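# Assemble the two printed parts to match the stand's sample

## Task

Join the two printed parts so that they match the completed assembly shown on the stand.

## Robot and tools

ROBOT. Two UR7e-type arms, left_arm and right_arm, each with a Robotiq 140 two-finger gripper and a wrist camera. The fingers can fold at a hinge. A part held in the outer quarter of the pads, near the fingertips, is squeezed normally. A part held deeper toward the palm can be pulled inward, held loosely, dropped later, or squeezed harder than asked. A fingertip pushed against a surface folds easily unless the gripper is fully closed, so a move can go past the surface with little sign of contact.

FRAMES. Scene frame: origin at table-top height, midway between the nominal bases. +z is up, +x points out over the table, and left_arm is on the +y side. These are not image left and right. Calibrated bases: left_arm at (+0.056, +0.520, +0.013) m, right_arm at (+0.016, -0.321, +0.013) m, both turned almost not at all about z. Each arm reports its hand pose, velocities and targets in its own base frame. Fixed cameras and the table use the scene frame. Motion offsets follow the axes of that arm's current Hand target. In gripper axes the fingers point along +z and close along y. end_effector_position is the point between the closed pads. The fingertips reach about 33 mm past it when the gap is 40 mm or less, and about 9 mm when the gripper is fully open.

ROW LAYOUT. Every motion command is a row of 18 numbers, each in [-1, 1]. The first nine are left_arm: dx, dy, dz, rx, ry, rz, then left_gripper position, force_limit, speed. The next nine are the same for right_arm and right_gripper. Both arms are always included. dx..rz are offsets, not poses, counted from that arm's Hand target at the start of the action or move. They run along the Hand target's own axes. 1.0 equals 0.6 m or 180 degrees. rx, ry, rz together form one rotation vector. Sending six zeros re-commands the current Hand target. Repeating an offset moves the arm again. To keep a gripper unchanged, resend its last three gripper numbers, because 0 is itself a command.

GRIPPER NUMBERS. position: +1 is fully open (140 mm), about -0.8 is where the pads touch, and -1 closes until blocked. force_limit sets the squeeze after a slow close, from roughly 14 N at -1 to 58 N at +1. speed sets how fast the fingers move, from about 30 mm/s at -1 to 250 mm/s at +1. A faster close grips much harder. Both force_limit and speed start at +1. To grip harder, raise force_limit and change position slightly, for example from -1 to -0.98. To grip softer, open and close again slowly.

TOOLS.
execute_actions(actions, cameras): actions is a list of actions. Each action is up to 15 rows, one row per 1/30 s step, and the last row holds until step 15. Each row is measured from the action's start pose, not from the previous row. Images are returned only when actions is [] or when cameras asks for them.
move(target, speed, blend, stop_force, zero, blocking, cameras): drives each gripper in a straight line to its offset.
- target: one 18-number row, or up to 15 rows. All rows are offsets from the same starting Hand targets.
- speed: m/s, 0.002 to 3.6, default 0.25. Turning rate is capped at twice that in rad/s.
- blend: corner rounding in metres. 0 means stop at each point.
- stop_force: 3 to 120 N, one value for both arms. An arm stops when its wrist feels that much push. Do not use it when rotating, or when moving off something already being pressed.
- zero: re-zero before the move; used only with stop_force.
- blocking=false: the call returns early. It cannot be combined with stop_force.
A move lasts at most 10 s. It does not avoid obstacles or the other arm.
wait(seconds 0 to 10), stop() (brakes a running move), zoom_image(camera, region [x0,y0,x1,y1] in pixels, at most 504 per side), zero_wrist_force(arm), read_manual(section "licences"), finished_scene(scene 1).
Cameras: cam_high, cam_low, cam_bench (504x504); cam_left_wrist, cam_right_wrist (672x504).

RESULTS. Each result gives every arm's end_effector_position (m), quaternion, velocities, Hand target, joint data, Wrist force and torque in gripper axes, and Tool commands. object_status codes: 0 moving, 1 blocked while opening, 2 blocked while closing (a grip), 3 reached its position or pads met. position_measured counts run from 3 (open) to about 230 (pads touching). The move line reports an ending such as done, off_target, moving, held or fault. limits=paced means the pose was clipped, and limits=held means steps were withheld. "within noise" means an arm is still. Commanded orientation is clipped to within 32 degrees of the current one. A gripper often stops short of its Hand target; send the remaining distance as an offset.

AVOID. A net force of about 150 N, or joint overload, stops an arm for 10 s. The wrist joints have only about 11 N m to spare. The arms are stiff, so aiming even slightly past a firm contact can fault. Approach slowly and use stop_force. Any contact between the two arms, including one gripper closing on the other's fingers, can fail the scene. Do not drop parts, release moving parts, or let anything leave the table. Do not route a path close to an arm's own base; go around it. Do not hold loads at long reach for long, because motors overheat. The assembly must stay correct after the robot lets go.

Each tool is called as name(argument=value, ...), one argument or row to a line, values as JSON.

## Session

execute_actions(
  actions=[],
)

Scene clock: 0.00 s.
left_arm: end_effector_position=(+0.0372, -0.4289, +0.1696) position_measured=3 object_status=3 end_effector_quat_wxyz=(+0.050, +0.701, -0.704, +0.100) | right_arm: end_effector_position=(+0.3098, +0.1465, +0.3050) position_measured=3 object_status=3 end_effector_quat_wxyz=(+0.642, -0.519, -0.495, -0.271)
Joint positions: left_arm=[-1.903 -1.897 2.181 -2.033 -1.436 2.826] | right_arm=[-0.636 -1.414 1.86 -0.479 -0.998 0.427]
Joint velocities: within noise
Joint torques (N m): no reading
Wrist force (N): no reading
Wrist torque (N m): no reading
Wrist force, peak (N): no reading
Hand target: left_arm +0.0372, -0.4289, +0.1696; +0.050, +0.701, -0.704, +0.100 | right_arm +0.3098, +0.1465, +0.3050; +0.642, -0.519, -0.495, -0.271
Tool commands: left_gripper/position=+1.0 left_gripper/force_limit=+1.0 left_gripper/speed=+1.0 right_gripper/position=+1.0 right_gripper/force_limit=+1.0 right_gripper/speed=+1.0

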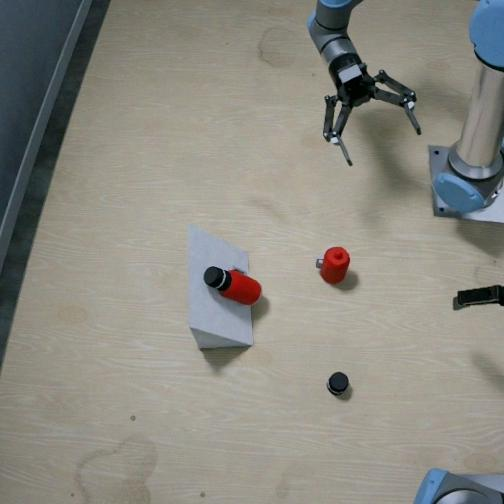

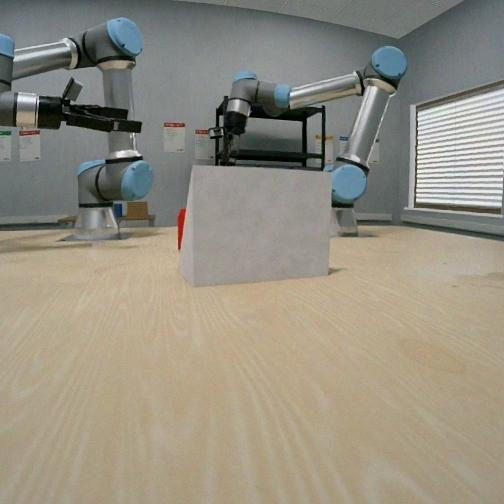

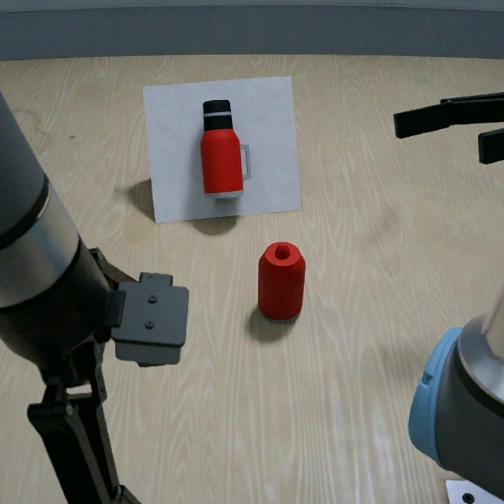

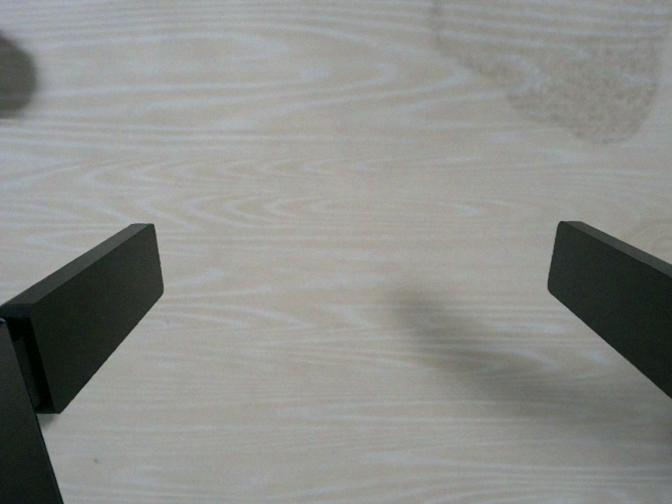

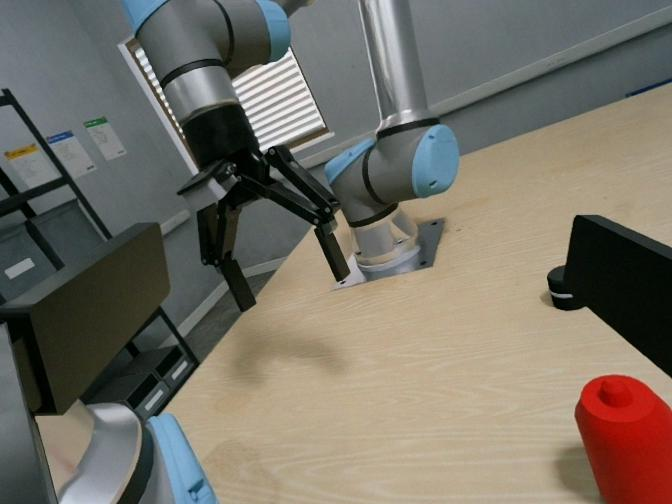

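zoom_image(
  camera="cam_high",
  region=[180, 220, 380, 420],
)

zoom_image(
  camera="cam_bench",
  region=[130, 70, 330, 340],
)

zoom_image(
  camera="cam_right_wrist",
  region=[530, 250, 672, 504],
)

zoom_image(
  camera="cam_high",
  region=[305, 235, 365, 295],
)

zoom_image(
  camera="cam_high",
  region=[310, 355, 370, 415],
)

Scaled by 2.520 from the camera's 504x504 image, which has a finer 720x720 frame.

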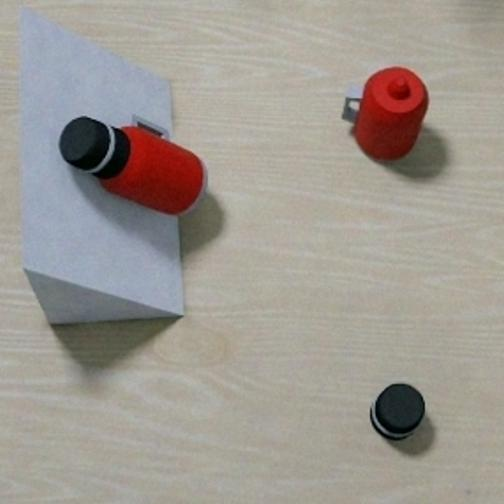

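Scaled by 1.867 from the camera's 504x504 image, which has a finer 720x720 frame.

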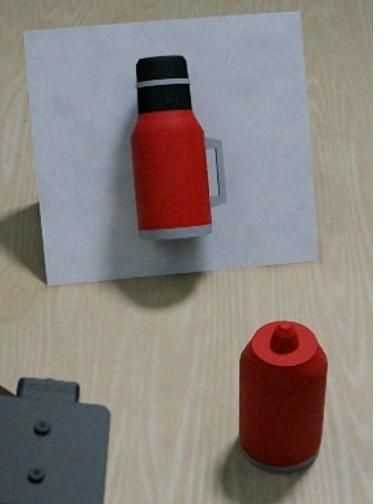

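Scaled by 1.984 from the camera's 672x504 image, which has a finer 960x720 frame.

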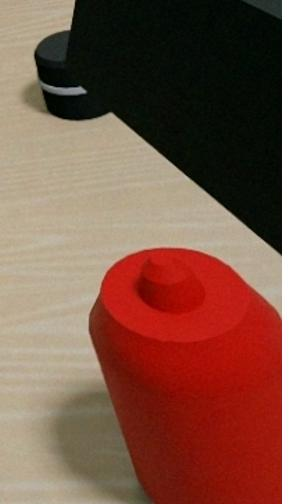

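Scaled by 8.400 from the camera's 504x504 image, which has a finer 720x720 frame.

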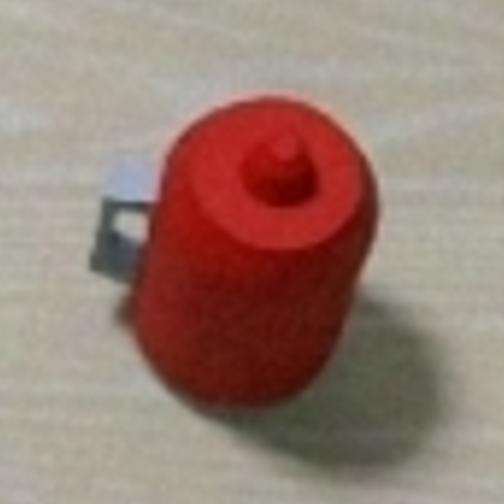

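Scaled by 8.400 from the camera's 504x504 image, which has a finer 720x720 frame.

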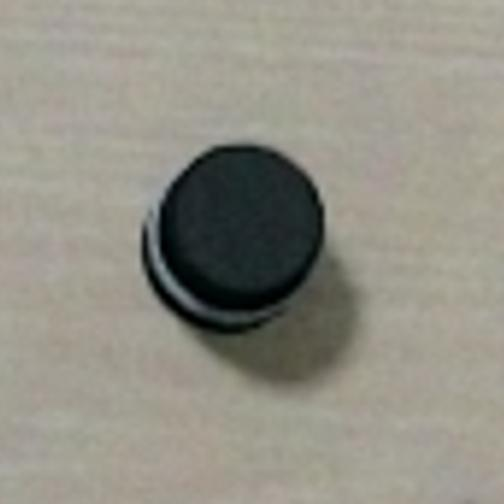

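move(
  target=[-0.2067,-0.475,-0.147,-0.0226,-0.0677,-0.0014,1,1,1,0,0,-0.2,0,0,0,1,1,1],
  speed=0.35,
  cameras=["all"],
)

Scene clock: 5.97 s.
left_arm: end_effector_position=(+0.3167, -0.2882, +0.2495) position_measured=3 object_status=3 end_effector_quat_wxyz=(+0.000, +0.707, -0.707, +0.000) | right_arm: end_effector_position=(+0.3523, +0.0344, +0.3083) position_measured=3 object_status=3 end_effector_quat_wxyz=(+0.642, -0.519, -0.495, -0.271)
Joint positions: left_arm=[-1.055 -1.77 1.817 -1.617 -1.571 3.657] | right_arm=[-0.761 -1.224 1.604 -0.411 -1.123 0.423]
Joint torques (N m): left_arm=[14.69 -8.07 -33.4 -0.26 -1.64 3.04] | right_arm=[-7.85 -24.21 -26.09 4.06 -1.72 -1.42]
Wrist force (N): left_arm=[0.5 -0.6 0.3] | right_arm=[0.4 0.4 0.3]
Wrist torque (N m): left_arm=[-0.07 -0.03 -0.02] | right_arm=[0.10 -0.10 0.14]
Wrist force, peak (N): left_arm=[-1.5 -3.8 -0.3] | right_arm=[0.6 0.5 0.6]
Hand target: left_arm +0.3169, -0.2882, +0.2495; +0.000, +0.707, -0.707, -0.001 | right_arm +0.3523, +0.0343, +0.3083; +0.642, -0.519, -0.495, -0.271
Off the commanded pose: left_arm 0.000 m, 0 deg | right_arm 0.000 m, 0 deg.
move: done
camera_calibration:
cam_left_wrist: T_world_to_cam=[[-0.999867, -0.00645566, 0.0149477, 0.317862], [-0.000805156, 0.936521, 0.35061, 0.187503], [-0.0162623, 0.350552, -0.936402, 0.481896], [0, 0, 0, 1]] pos_world=[0.325808, -0.342478, 0.380757]
cam_right_wrist: T_world_to_cam=[[0.848386, 0.318591, -0.422778, -0.169968], [-0.241755, -0.47732, -0.84482, 0.367047], [-0.470952, 0.818942, -0.32793, 0.383716], [0, 0, 0, 1]] pos_world=[0.413645, -0.0848919, 0.364062]

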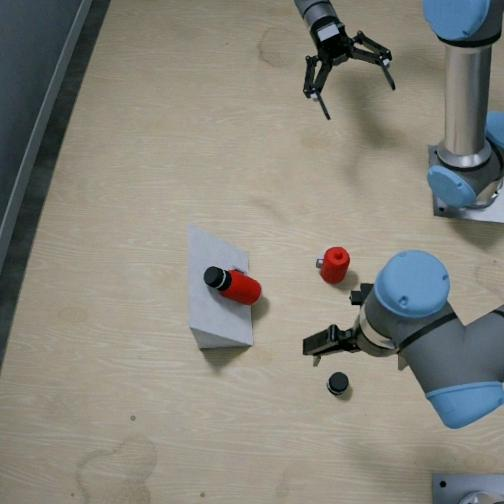

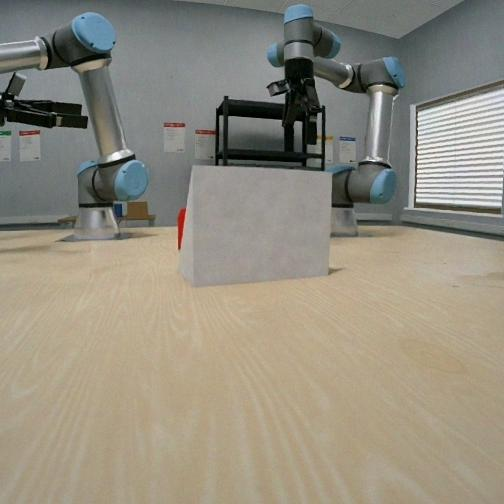

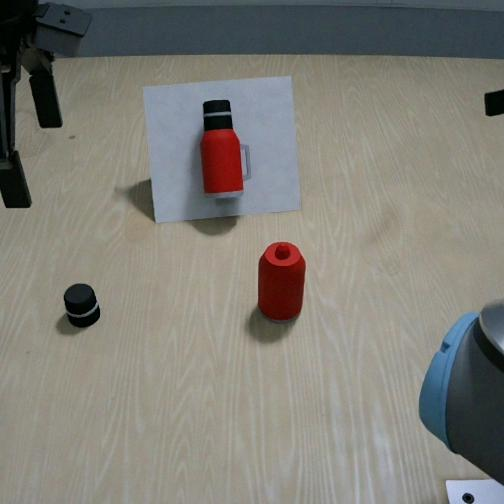

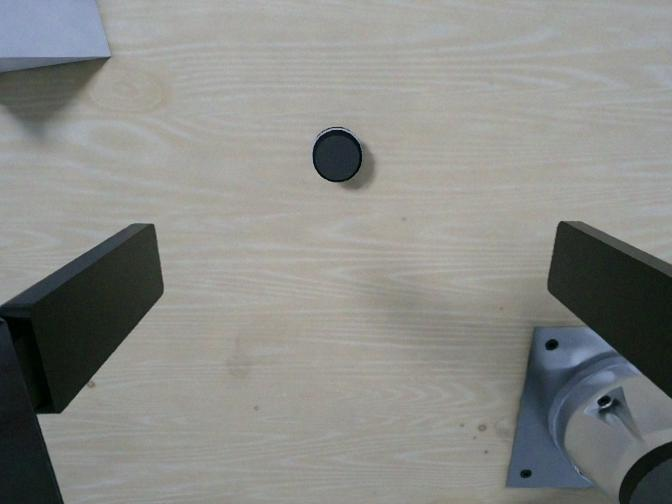

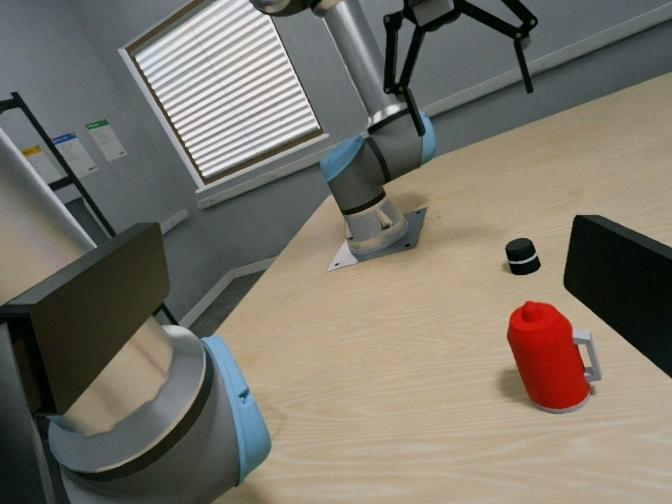

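move(
  target=[
    [0.004,-0.002,0.25,0,0,0,0.1,0,-0.5,0,0,0,0,0,0,1,1,1],
    [0.004,-0.002,0.3625,0,0,0,0.1,0,-0.5,0,0,0,0,0,0,1,1,1],
  ],
  speed=[0.25,0.1],
  blend=0.01,
  cameras=["cam_left_wrist","cam_bench","cam_right_wrist"],
)

execute_actions(
  actions=[
    [[0,0,0,0,0,0,-1,0,-1,0,0,0,0,0,0,1,1,1]],
    [[0,0,0,0,0,0,-1,0,-1,0,0,0,0,0,0,1,1,1]],
    [[0,0,0,0,0,0,-1,0,-1,0,0,0,0,0,0,1,1,1]],
    [[0,0,0,0,0,0,-1,0,-1,0,0,0,0,0,0,1,1,1]],
  ],
  cameras=["cam_left_wrist","cam_bench"],
)

Scene clock: 9.47 s.
left_arm: end_effector_position=(+0.3179, -0.2904, +0.0322) position_measured=117 object_status=3 end_effector_quat_wxyz=(+0.000, +0.707, -0.707, -0.001) | right_arm: end_effector_position=(+0.3523, +0.0343, +0.3083) position_measured=3 object_status=3 end_effector_quat_wxyz=(+0.642, -0.519, -0.495, -0.271)
Joint positions: left_arm=[-1.055 -1.564 2.235 -2.241 -1.571 3.657] | right_arm=[-0.761 -1.224 1.604 -0.411 -1.123 0.423]
Joint torques (N m): left_arm=[13.51 -12.52 -12.62 -6.25 0.75 2.31] | right_arm=[-7.03 -24.16 -26.21 4.27 -1.73 -1.5]
Wrist force (N): left_arm=[0.2 -0.7 0.4] | right_arm=[0.1 0.2 0.3]
Wrist torque (N m): left_arm=[-0.09 0.02 -0.01] | right_arm=[0.06 -0.05 0.14]
Wrist force, peak (N): left_arm=[0.2 -0.6 -1.3] | right_arm=[0.5 0.2 0.7]
Hand target: left_arm +0.3179, -0.2904, +0.0320; +0.000, +0.707, -0.707, -0.001 | right_arm +0.3523, +0.0343, +0.3083; +0.642, -0.519, -0.495, -0.271
Off the commanded pose: left_arm 0.000 m, 0 deg | right_arm 0.000 m, 0 deg.
move: done
camera_calibration:
cam_left_wrist: T_world_to_cam=[[-0.999864, -0.00633744, 0.0152021, 0.322293], [-0.000601621, 0.936444, 0.350815, 0.265625], [-0.0164592, 0.350759, -0.936321, 0.279329], [0, 0, 0, 1]] pos_world=[0.327007, -0.344678, 0.163457]
cam_right_wrist: T_world_to_cam=[[0.848386, 0.318591, -0.422778, -0.169936], [-0.241755, -0.47732, -0.84482, 0.366999], [-0.470952, 0.818942, -0.32793, 0.383798], [0, 0, 0, 1]] pos_world=[0.413645, -0.0849919, 0.364062]
Images, in order (width x height): cam_bench 504x504, cam_left_wrist 672x504, cam_right_wrist 672x504.

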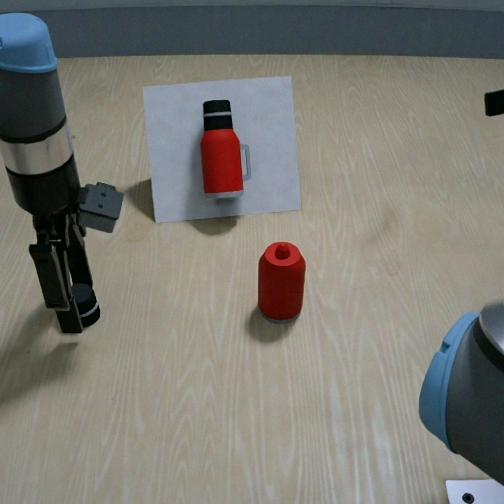

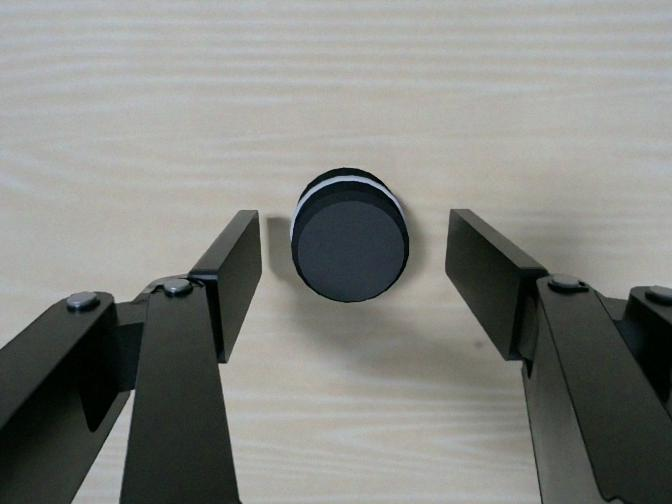

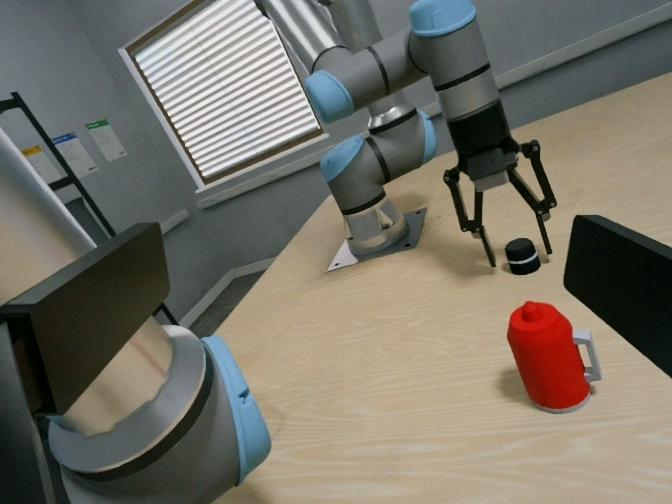

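Scene clock: 11.67 s.
left_arm: end_effector_position=(+0.3179, -0.2904, +0.0320) position_measured=169 object_status=2 end_effector_quat_wxyz=(+0.000, +0.707, -0.707, -0.001) | right_arm: end_effector_position=(+0.3523, +0.0343, +0.3083) position_measured=3 object_status=3 end_effector_quat_wxyz=(+0.642, -0.519, -0.495, -0.271)
Joint positions: left_arm=[-1.055 -1.563 2.235 -2.242 -1.571 3.657] | right_arm=[-0.761 -1.224 1.604 -0.411 -1.123 0.423]
Joint torques (N m): left_arm=[11.02 -11.69 -12.76 -3.91 -1.75 2.44] | right_arm=[-6.54 -23.7 -26.48 3.97 -1.42 -1.72]
Wrist force (N): left_arm=[-4.6 1.8 -19.9] | right_arm=[0.4 0.0 0.2]
Wrist torque (N m): left_arm=[-0.19 0.11 0.00] | right_arm=[0.04 -0.11 0.14]
Wrist force, peak (N): left_arm=[-4.6 1.9 -20.3] | right_arm=[0.7 0.3 0.6]
Hand target: left_arm +0.3179, -0.2904, +0.0320; +0.000, +0.707, -0.707, -0.001 | right_arm +0.3523, +0.0343, +0.3083; +0.642, -0.519, -0.495, -0.271
Off the commanded pose: left_arm 0.000 m, 0 deg | right_arm 0.000 m, 0 deg.
camera_calibration:
cam_left_wrist: T_world_to_cam=[[-0.999866, -0.00630261, 0.0151089, 0.322324], [-0.000603218, 0.936478, 0.350727, 0.265722], [-0.0163597, 0.350671, -0.936356, 0.279085], [0, 0, 0, 1]] pos_world=[0.327007, -0.344678, 0.163257]
Images, in order (width x height): cam_bench 504x504, cam_left_wrist 672x504.

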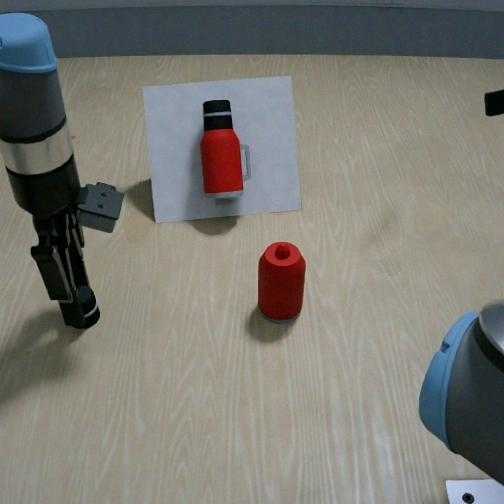

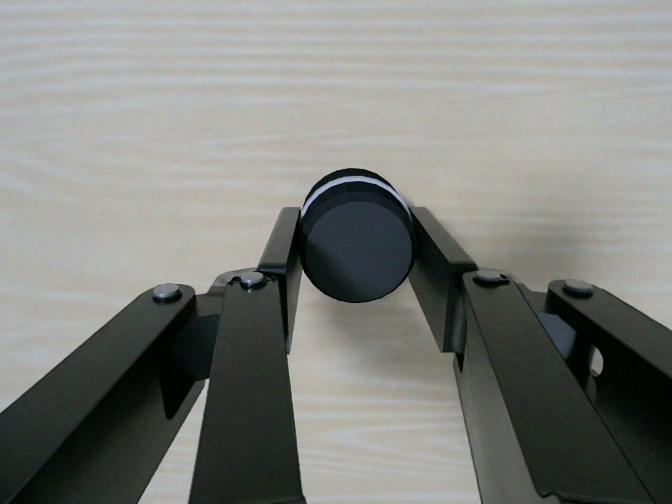

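move(
  target=[
    [0,0,-0.3,0,0,0,-1,0,-1,0,0,0,0,0,0,1,1,1],
    [0.383,-0.0235,-0.397,0,0,0,-1,0,-1,0,0,0,0,0,0,1,1,1],
  ],
  speed=[0.2,0.3],
  blend=0.03,
  cameras=["all"],
)

zoom_image(
  camera="cam_left_wrist",
  region=[200, 150, 500, 504],
)

zoom_image(
  camera="cam_right_wrist",
  region=[430, 100, 672, 430],
)

Scene clock: 15.67 s.
left_arm: end_effector_position=(+0.3322, -0.5203, +0.2700) position_measured=169 object_status=2 end_effector_quat_wxyz=(+0.000, +0.707, -0.707, +0.000) | right_arm: end_effector_position=(+0.3523, +0.0343, +0.3083) position_measured=3 object_status=3 end_effector_quat_wxyz=(+0.642, -0.519, -0.495, -0.271)
Joint positions: left_arm=[-1.22 -1.306 1.284 -1.548 -1.571 3.492] | right_arm=[-0.761 -1.224 1.604 -0.411 -1.123 0.423]
Joint torques (N m): left_arm=[-13.3 -30.09 -34.71 0.19 -1.74 -2.57] | right_arm=[-5.48 -23.35 -26.75 4.07 -1.73 -1.05]
Wrist force (N): left_arm=[0.1 -0.4 0.6] | right_arm=[0.5 0.4 0.2]
Wrist torque (N m): left_arm=[-0.01 0.05 0.19] | right_arm=[0.12 -0.12 0.14]
Wrist force, peak (N): left_arm=[-4.7 1.9 -20.2] | right_arm=[0.6 0.3 0.8]
Hand target: left_arm +0.3322, -0.5204, +0.2700; +0.000, +0.707, -0.707, -0.001 | right_arm +0.3523, +0.0343, +0.3083; +0.642, -0.519, -0.495, -0.271
Off the commanded pose: left_arm 0.000 m, 0 deg | right_arm 0.000 m, 0 deg.
move: done
camera_calibration:
cam_left_wrist: T_world_to_cam=[[-0.999866, -0.00630065, 0.0151088, 0.331479], [-0.000603515, 0.936522, 0.350607, 0.397628], [-0.0163588, 0.350551, -0.936401, 0.582738], [0, 0, 0, 1]] pos_world=[0.341207, -0.574578, 0.401257]
cam_right_wrist: T_world_to_cam=[[0.848386, 0.318591, -0.422778, -0.169936], [-0.241755, -0.47732, -0.84482, 0.366999], [-0.470952, 0.818942, -0.32793, 0.383798], [0, 0, 0, 1]] pos_world=[0.413645, -0.0849919, 0.364062]

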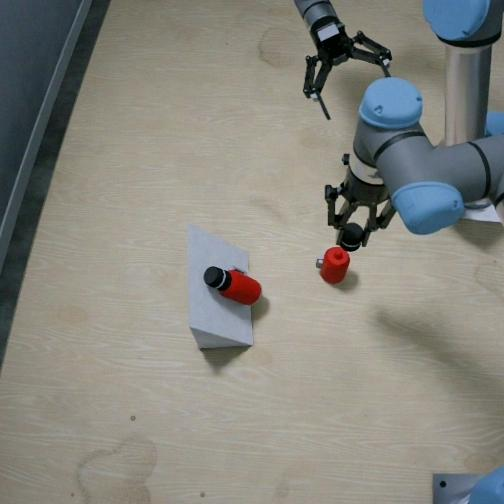

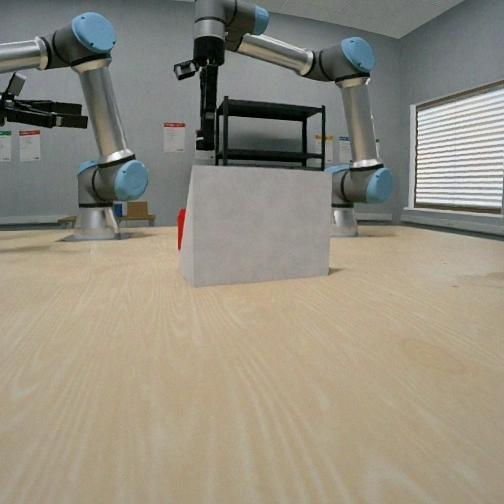

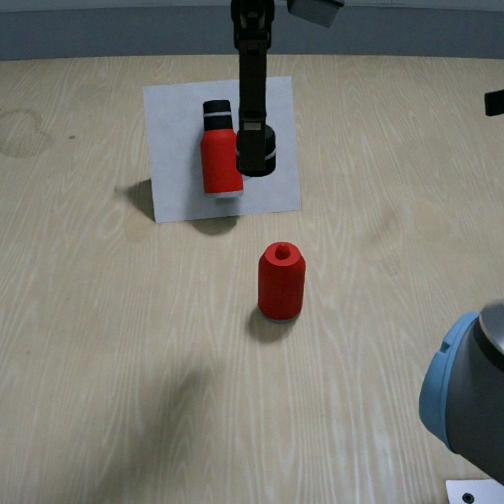

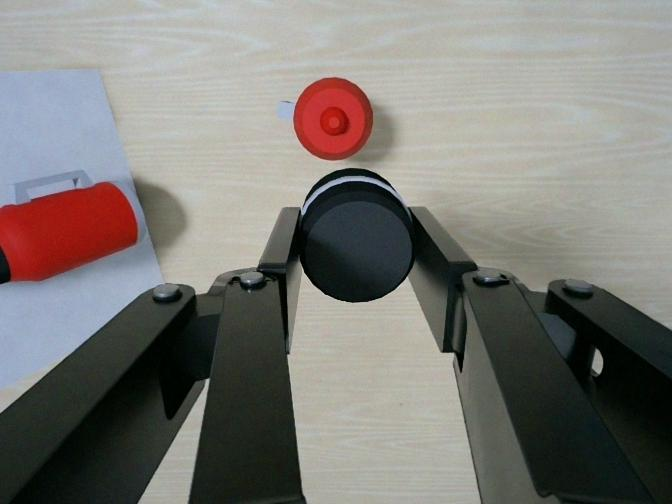

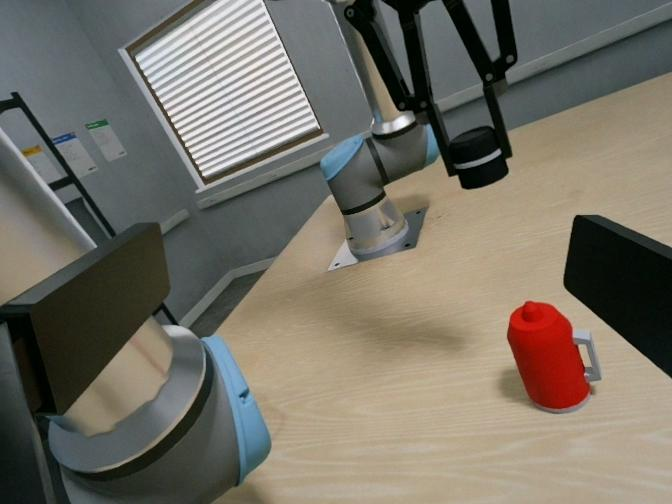

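Scaled by 1.424 from the camera's 672x504 image, which has a finer 960x720 frame.

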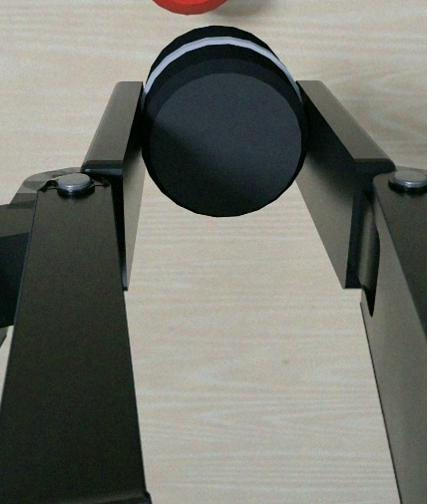

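Scaled by 1.527 from the camera's 672x504 image, which has a finer 960x720 frame.

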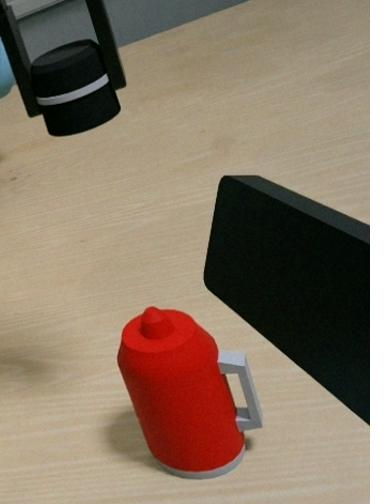

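move(
  target=[0.0563,-0.0122,0.1333,0,0,0,-1,0,-1,0,0,0,0,0,0,1,1,1],
  speed=0.15,
  cameras=["cam_high","cam_bench","cam_left_wrist","cam_right_wrist"],
)

zoom_image(
  camera="cam_right_wrist",
  region=[450, 200, 650, 430],
)

zoom_image(
  camera="cam_bench",
  region=[210, 170, 350, 340],
)

zoom_image(
  camera="cam_left_wrist",
  region=[230, 100, 480, 320],
)

Scene clock: 18.70 s.
left_arm: end_effector_position=(+0.3394, -0.5540, +0.1902) position_measured=169 object_status=2 end_effector_quat_wxyz=(+0.000, +0.707, -0.707, -0.001) | right_arm: end_effector_position=(+0.3523, +0.0343, +0.3083) position_measured=3 object_status=3 end_effector_quat_wxyz=(+0.642, -0.519, -0.495, -0.271)
Joint positions: left_arm=[-1.228 -1.213 1.364 -1.721 -1.571 3.485] | right_arm=[-0.761 -1.224 1.604 -0.411 -1.123 0.423]
Joint torques (N m): left_arm=[-14.03 -36.3 -16.11 -6.61 1.56 -2.5] | right_arm=[-5.27 -23.98 -27.54 4.14 -1.56 -1.33]
Wrist force (N): left_arm=[0.4 -0.4 0.6] | right_arm=[0.3 0.3 0.6]
Wrist torque (N m): left_arm=[-0.01 -0.01 0.19] | right_arm=[0.10 -0.07 0.14]
Wrist force, peak (N): left_arm=[0.9 -0.7 1.6] | right_arm=[0.3 0.0 0.7]
Hand target: left_arm +0.3395, -0.5541, +0.1900; +0.000, +0.707, -0.707, -0.001 | right_arm +0.3523, +0.0343, +0.3083; +0.642, -0.519, -0.495, -0.271
Off the commanded pose: left_arm 0.000 m, 0 deg | right_arm 0.000 m, 0 deg.
move: done
camera_calibration:
cam_left_wrist: T_world_to_cam=[[-0.999864, -0.00633758, 0.0152026, 0.339718], [-0.000603105, 0.936478, 0.350727, 0.457105], [-0.0164597, 0.35067, -0.936354, 0.520039], [0, 0, 0, 1]] pos_world=[0.348507, -0.608278, 0.321457]
cam_right_wrist: T_world_to_cam=[[0.848386, 0.318591, -0.422778, -0.169936], [-0.241755, -0.47732, -0.84482, 0.366999], [-0.470952, 0.818942, -0.32793, 0.383798], [0, 0, 0, 1]] pos_world=[0.413645, -0.0849919, 0.364062]
Images, in order (width x height): cam_high 504x504, cam_bench 504x504, cam_left_wrist 672x504, cam_right_wrist 672x504.

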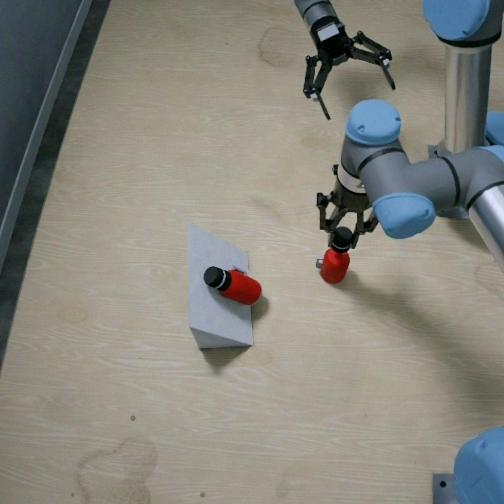

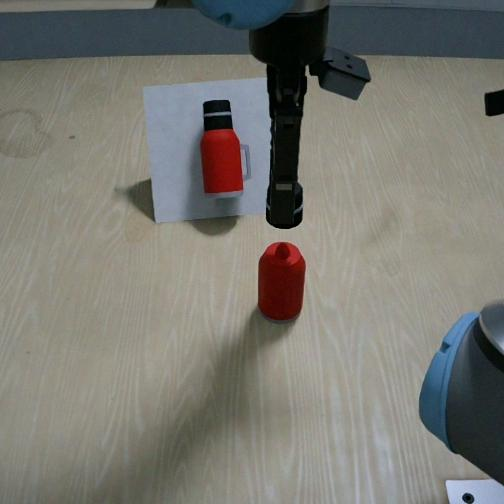

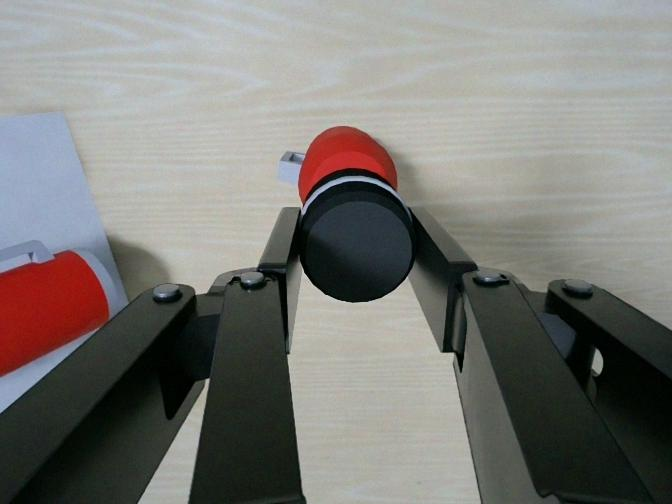

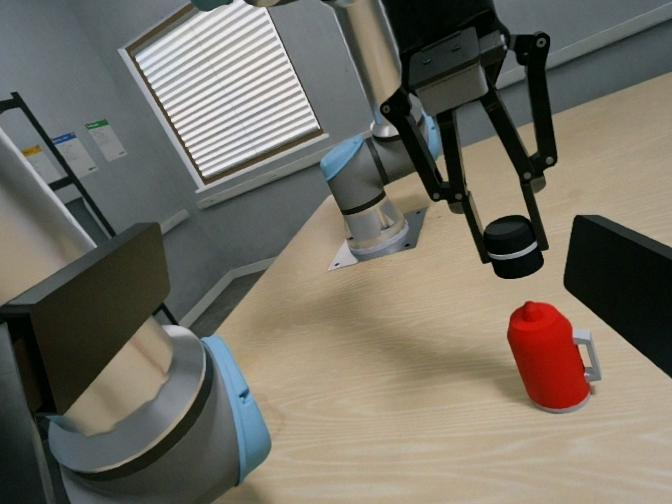

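Scaled by 2.191 from the camera's 672x504 image, which has a finer 960x720 frame.

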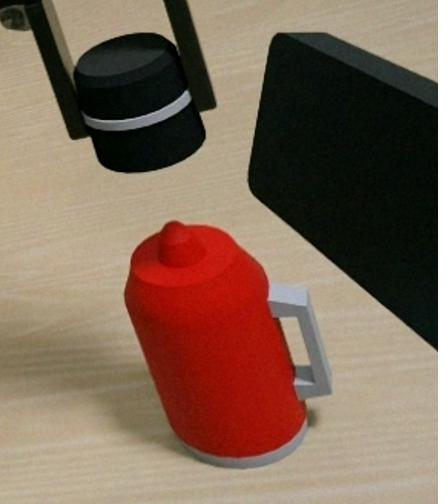

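Scaled by 2.965 from the camera's 504x504 image, which has a finer 720x720 frame.

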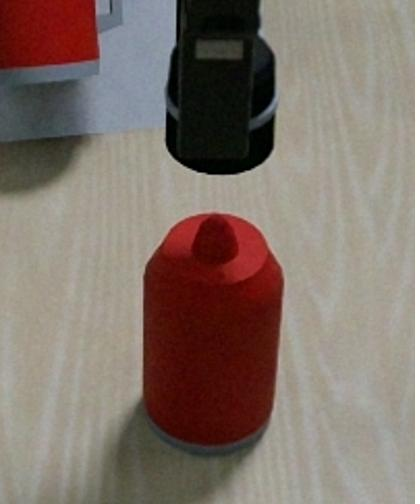

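Scaled by 2.016 from the camera's 672x504 image, which has a finer 960x720 frame.

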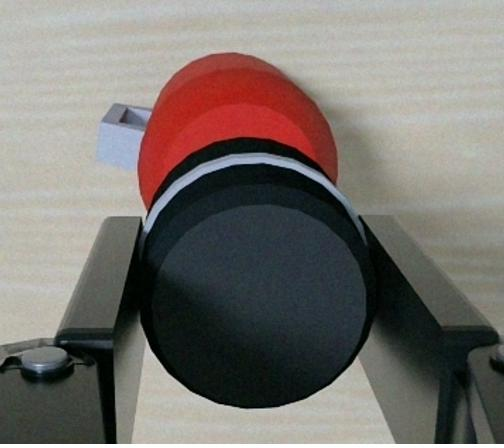

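move(
  target=[0,0,0.11,0,0,0,-1,0,-1,0,0,0,0,0,0,1,1,1],
  speed=0.015,
  stop_force=12,
  cameras=["cam_high","cam_bench","cam_left_wrist","cam_right_wrist"],
)

zoom_image(
  camera="cam_right_wrist",
  region=[450, 200, 650, 430],
)

zoom_image(
  camera="cam_bench",
  region=[210, 170, 350, 340],
)

Scene clock: 25.07 s.
left_arm: end_effector_position=(+0.3394, -0.5541, +0.1321) position_measured=169 object_status=2 end_effector_quat_wxyz=(+0.000, +0.707, -0.707, +0.000) | right_arm: end_effector_position=(+0.3523, +0.0343, +0.3083) position_measured=3 object_status=3 end_effector_quat_wxyz=(+0.642, -0.519, -0.495, -0.271)
Joint positions: left_arm=[-1.228 -1.183 1.474 -1.861 -1.571 3.485] | right_arm=[-0.761 -1.224 1.604 -0.411 -1.123 0.423]
Joint torques (N m): left_arm=[-12.91 -47.62 -28.96 0.93 -0.27 -2.54] | right_arm=[-3.78 -24.69 -26.46 3.99 -1.52 -1.09]
Wrist force (N): left_arm=[-1.1 0.2 -12.0] | right_arm=[0.2 0.4 0.5]
Wrist torque (N m): left_arm=[0.08 0.03 0.19] | right_arm=[0.11 -0.06 0.14]
Wrist force, peak (N): left_arm=[-3.0 1.4 -25.7] | right_arm=[0.6 0.5 0.5]
Hand target: left_arm +0.3394, -0.5541, +0.1321; +0.000, +0.707, -0.707, +0.000 (not the last commanded pose) | right_arm +0.3523, +0.0343, +0.3083; +0.642, -0.519, -0.495, -0.271
Off the commanded pose: left_arm 0.008 m, 0 deg | right_arm 0.000 m, 0 deg.
move: contact (left_arm)
camera_calibration:
cam_left_wrist: T_world_to_cam=[[-0.999866, -0.00630065, 0.0151088, 0.340648], [-0.000603515, 0.936522, 0.350607, 0.477635], [-0.0163588, 0.350551, -0.936401, 0.465577], [0, 0, 0, 1]] pos_world=[0.348507, -0.608378, 0.263357]
cam_right_wrist: T_world_to_cam=[[0.848386, 0.318591, -0.422778, -0.169936], [-0.241755, -0.47732, -0.84482, 0.366999], [-0.470952, 0.818942, -0.32793, 0.383798], [0, 0, 0, 1]] pos_world=[0.413645, -0.0849919, 0.364062]
Images, in order (width x height): cam_high 504x504, cam_bench 504x504, cam_left_wrist 672x504, cam_right_wrist 672x504.

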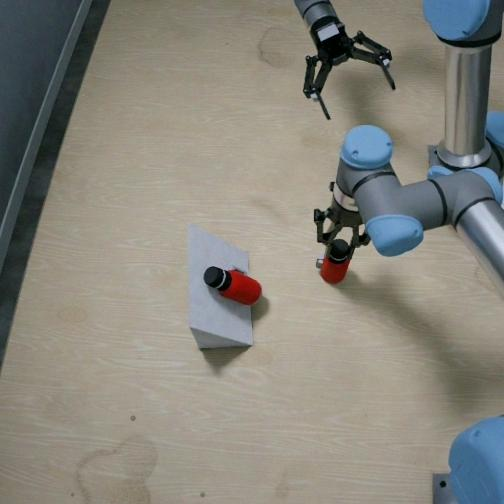

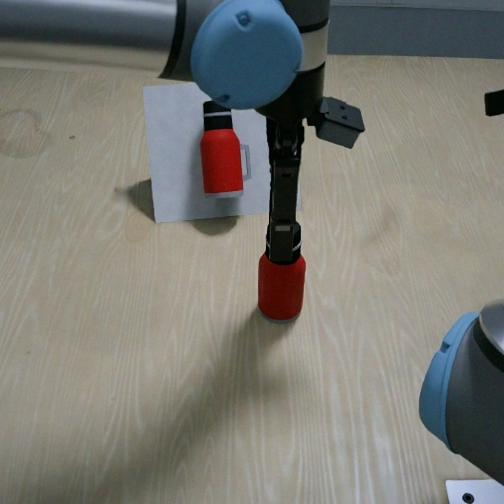

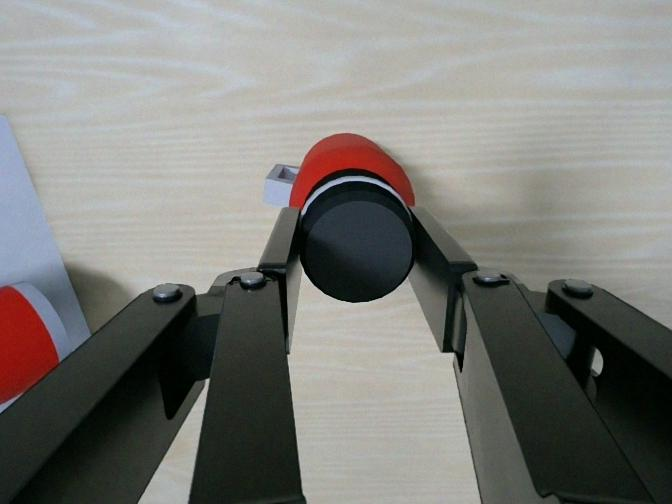

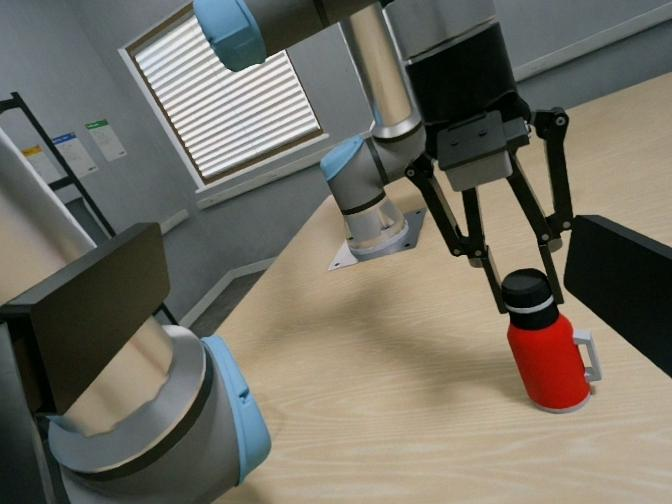

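Scaled by 2.191 from the camera's 672x504 image, which has a finer 960x720 frame.

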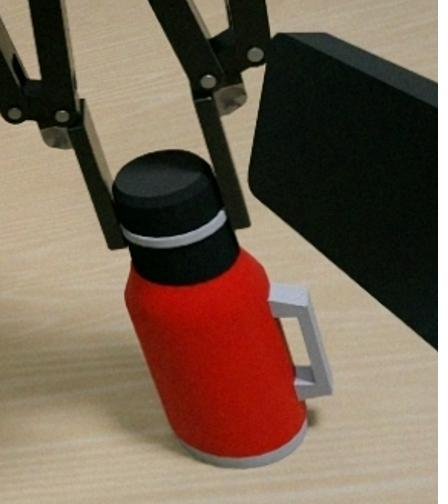

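Scaled by 2.965 from the camera's 504x504 image, which has a finer 720x720 frame.

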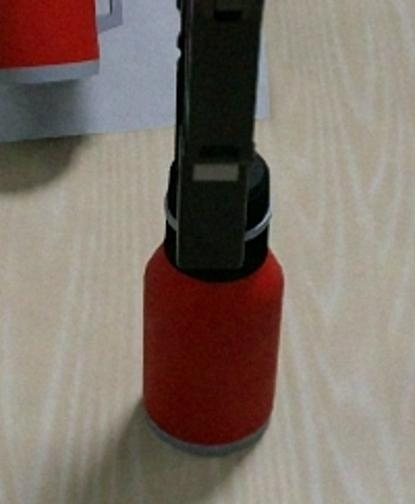

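move(
  target=[0,0,0.03,0,0,0,-1,0,-1,0,0,0,0,0,0,1,1,1],
  speed=0.008,
  stop_force=28,
)

Scene clock: 27.17 s.
left_arm: end_effector_position=(+0.3395, -0.5542, +0.1312) position_measured=169 object_status=2 end_effector_quat_wxyz=(+0.000, +0.707, -0.707, +0.000) | right_arm: end_effector_position=(+0.3523, +0.0343, +0.3083) position_measured=3 object_status=3 end_effector_quat_wxyz=(+0.642, -0.519, -0.495, -0.271)
Joint positions: left_arm=[-1.228 -1.182 1.476 -1.864 -1.571 3.485] | right_arm=[-0.761 -1.224 1.604 -0.411 -1.123 0.423]
Joint torques (N m): left_arm=[-12.15 -29.9 -17.74 1.88 -0.25 -2.28] | right_arm=[-3.57 -23.92 -27.39 4.09 -1.66 -1.25]
Wrist force (N): left_arm=[-5.5 2.2 -38.5] | right_arm=[0.3 0.4 0.2]
Wrist torque (N m): left_arm=[0.04 0.16 0.21] | right_arm=[0.11 -0.09 0.14]
Wrist force, peak (N): left_arm=[-6.5 2.6 -46.5] | right_arm=[0.6 0.5 0.4]
Hand target: left_arm +0.3395, -0.5542, +0.1312; +0.000, +0.707, -0.707, +0.000 (not the last commanded pose) | right_arm +0.3523, +0.0343, +0.3083; +0.642, -0.519, -0.495, -0.271
Off the commanded pose: left_arm 0.017 m, 0 deg | right_arm 0.000 m, 0 deg.
move: contact (left_arm)

Seated rigidly. Relieve press, release gently, retreat.

move(
  target=[0,0,-0.0015,0,0,0,-1,0,-1,0,0,0,0,0,0,1,1,1],
)

move(
  target=[
    [0,0,0,0,0,0,0.1,0,-0.7,0,0,0,0,0,0,1,1,1],
    [0,0,-0.25,0,0,0,0.1,0,-0.7,0,0,0,0,0,0,1,1,1],
  ],
  speed=0.15,
  cameras=["cam_high","cam_bench","cam_left_wrist","cam_right_wrist"],
)

zoom_image(
  camera="cam_right_wrist",
  region=[450, 200, 650, 430],
)

zoom_image(
  camera="cam_bench",
  region=[180, 80, 350, 340],
)

Scene clock: 28.57 s.
left_arm: end_effector_position=(+0.3395, -0.5542, +0.1320) position_measured=169 object_status=2 end_effector_quat_wxyz=(+0.000, +0.707, -0.707, +0.000) | right_arm: end_effector_position=(+0.3523, +0.0343, +0.3083) position_measured=3 object_status=3 end_effector_quat_wxyz=(+0.642, -0.519, -0.495, -0.271)
Joint positions: left_arm=[-1.228 -1.183 1.474 -1.862 -1.571 3.485] | right_arm=[-0.761 -1.224 1.604 -0.411 -1.123 0.423]
Joint torques (N m): left_arm=[-11.58 -49.21 -27 0.76 -0.12 -2.36] | right_arm=[-2.93 -25.03 -27.39 3.92 -1.62 -1.1]
Wrist force (N): left_arm=[-1.0 0.3 -9.9] | right_arm=[0.5 0.1 0.3]
Wrist torque (N m): left_arm=[0.10 0.04 0.19] | right_arm=[0.06 -0.12 0.14]
Wrist force, peak (N): left_arm=[-5.5 2.0 -38.3] | right_arm=[0.4 0.5 0.5]
Hand target: left_arm +0.3395, -0.5542, +0.1321; +0.000, +0.707, -0.707, +0.000 | right_arm +0.3523, +0.0343, +0.3083; +0.642, -0.519, -0.495, -0.271
Off the commanded pose: left_arm 0.000 m, 0 deg | right_arm 0.000 m, 0 deg.
move: done

Scene clock: 31.17 s.
left_arm: end_effector_position=(+0.3395, -0.5543, +0.2820) position_measured=117 object_status=3 end_effector_quat_wxyz=(+0.000, +0.707, -0.707, +0.000) | right_arm: end_effector_position=(+0.3523, +0.0343, +0.3083) position_measured=3 object_status=3 end_effector_quat_wxyz=(+0.642, -0.519, -0.495, -0.271)
Joint positions: left_arm=[-1.228 -1.221 1.141 -1.491 -1.571 3.485] | right_arm=[-0.761 -1.224 1.604 -0.411 -1.123 0.423]
Joint torques (N m): left_arm=[10.78 -32.68 -35.76 -0.04 -1.64 2.48] | right_arm=[-1.43 -25.41 -26.79 4.09 -1.45 -1.09]
Wrist force (N): left_arm=[0.4 -0.4 0.4] | right_arm=[0.4 0.5 0.4]
Wrist torque (N m): left_arm=[-0.02 -0.01 0.19] | right_arm=[0.13 -0.09 0.14]
Wrist force, peak (N): left_arm=[-1.0 -0.2 -9.0] | right_arm=[0.6 0.4 0.4]
Hand target: left_arm +0.3395, -0.5542, +0.2821; +0.000, +0.707, -0.707, +0.000 | right_arm +0.3523, +0.0343, +0.3083; +0.642, -0.519, -0.495, -0.271
Off the commanded pose: left_arm 0.000 m, 0 deg | right_arm 0.000 m, 0 deg.
move: done
camera_calibration:
cam_left_wrist: T_world_to_cam=[[-0.999871, -0.00619098, 0.0148309, 0.338565], [-0.00060993, 0.936777, 0.349927, 0.425578], [-0.0160596, 0.349872, -0.93666, 0.605663], [0, 0, 0, 1]] pos_world=[0.348508, -0.60848, 0.413358]
cam_right_wrist: T_world_to_cam=[[0.848386, 0.318591, -0.422778, -0.169936], [-0.241755, -0.47732, -0.84482, 0.366999], [-0.470952, 0.818942, -0.32793, 0.383798], [0, 0, 0, 1]] pos_world=[0.413645, -0.0849919, 0.364062]
Images, in order (width x height): cam_high 504x504, cam_bench 504x504, cam_left_wrist 672x504, cam_right_wrist 672x504.

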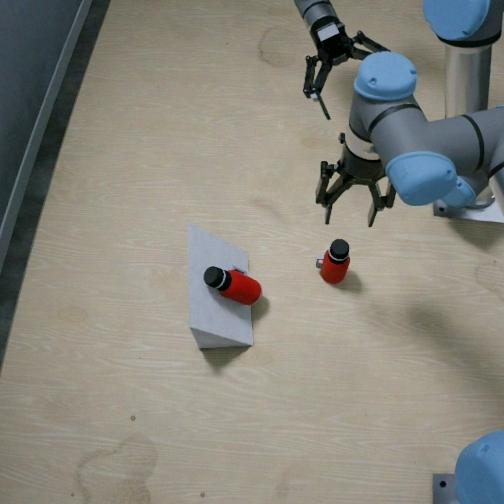

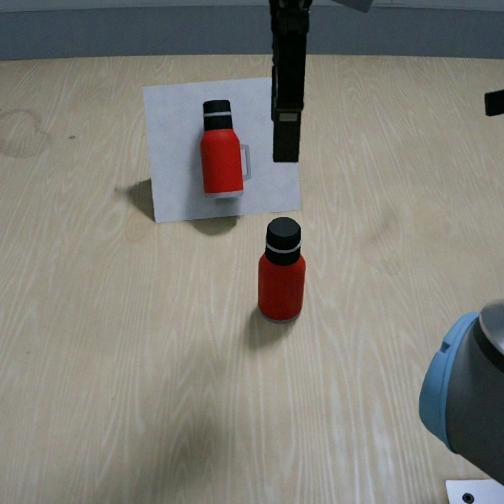

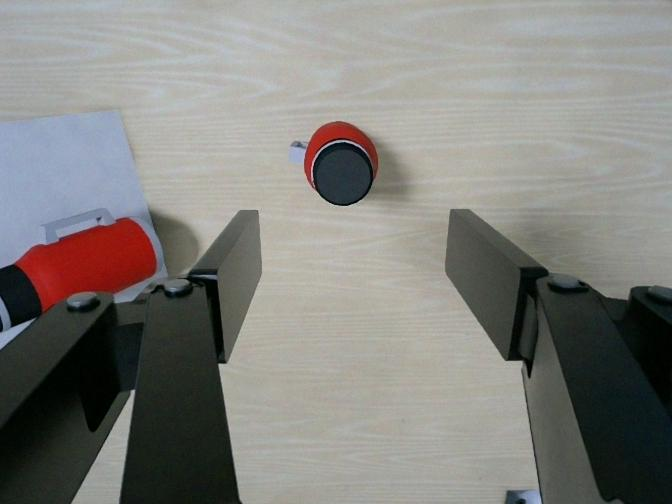

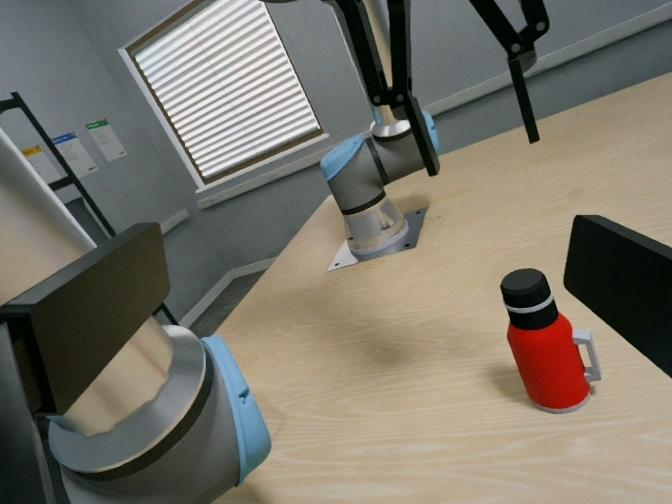

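Scaled by 2.191 from the camera's 672x504 image, which has a finer 960x720 frame.

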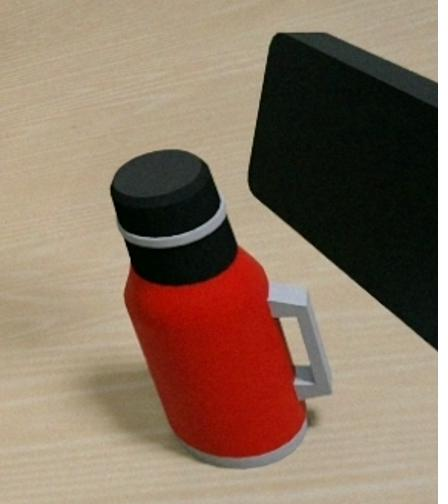

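Scaled by 1.938 from the camera's 504x504 image, which has a finer 720x720 frame.

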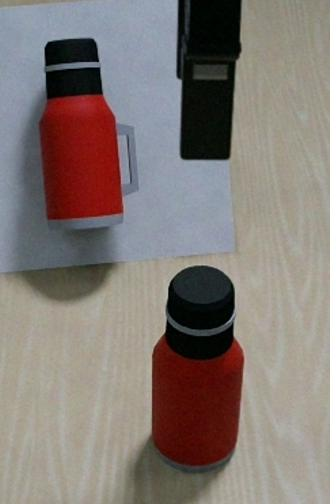

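Matches.

finished_scene(
)

The scene is finished: the task was done.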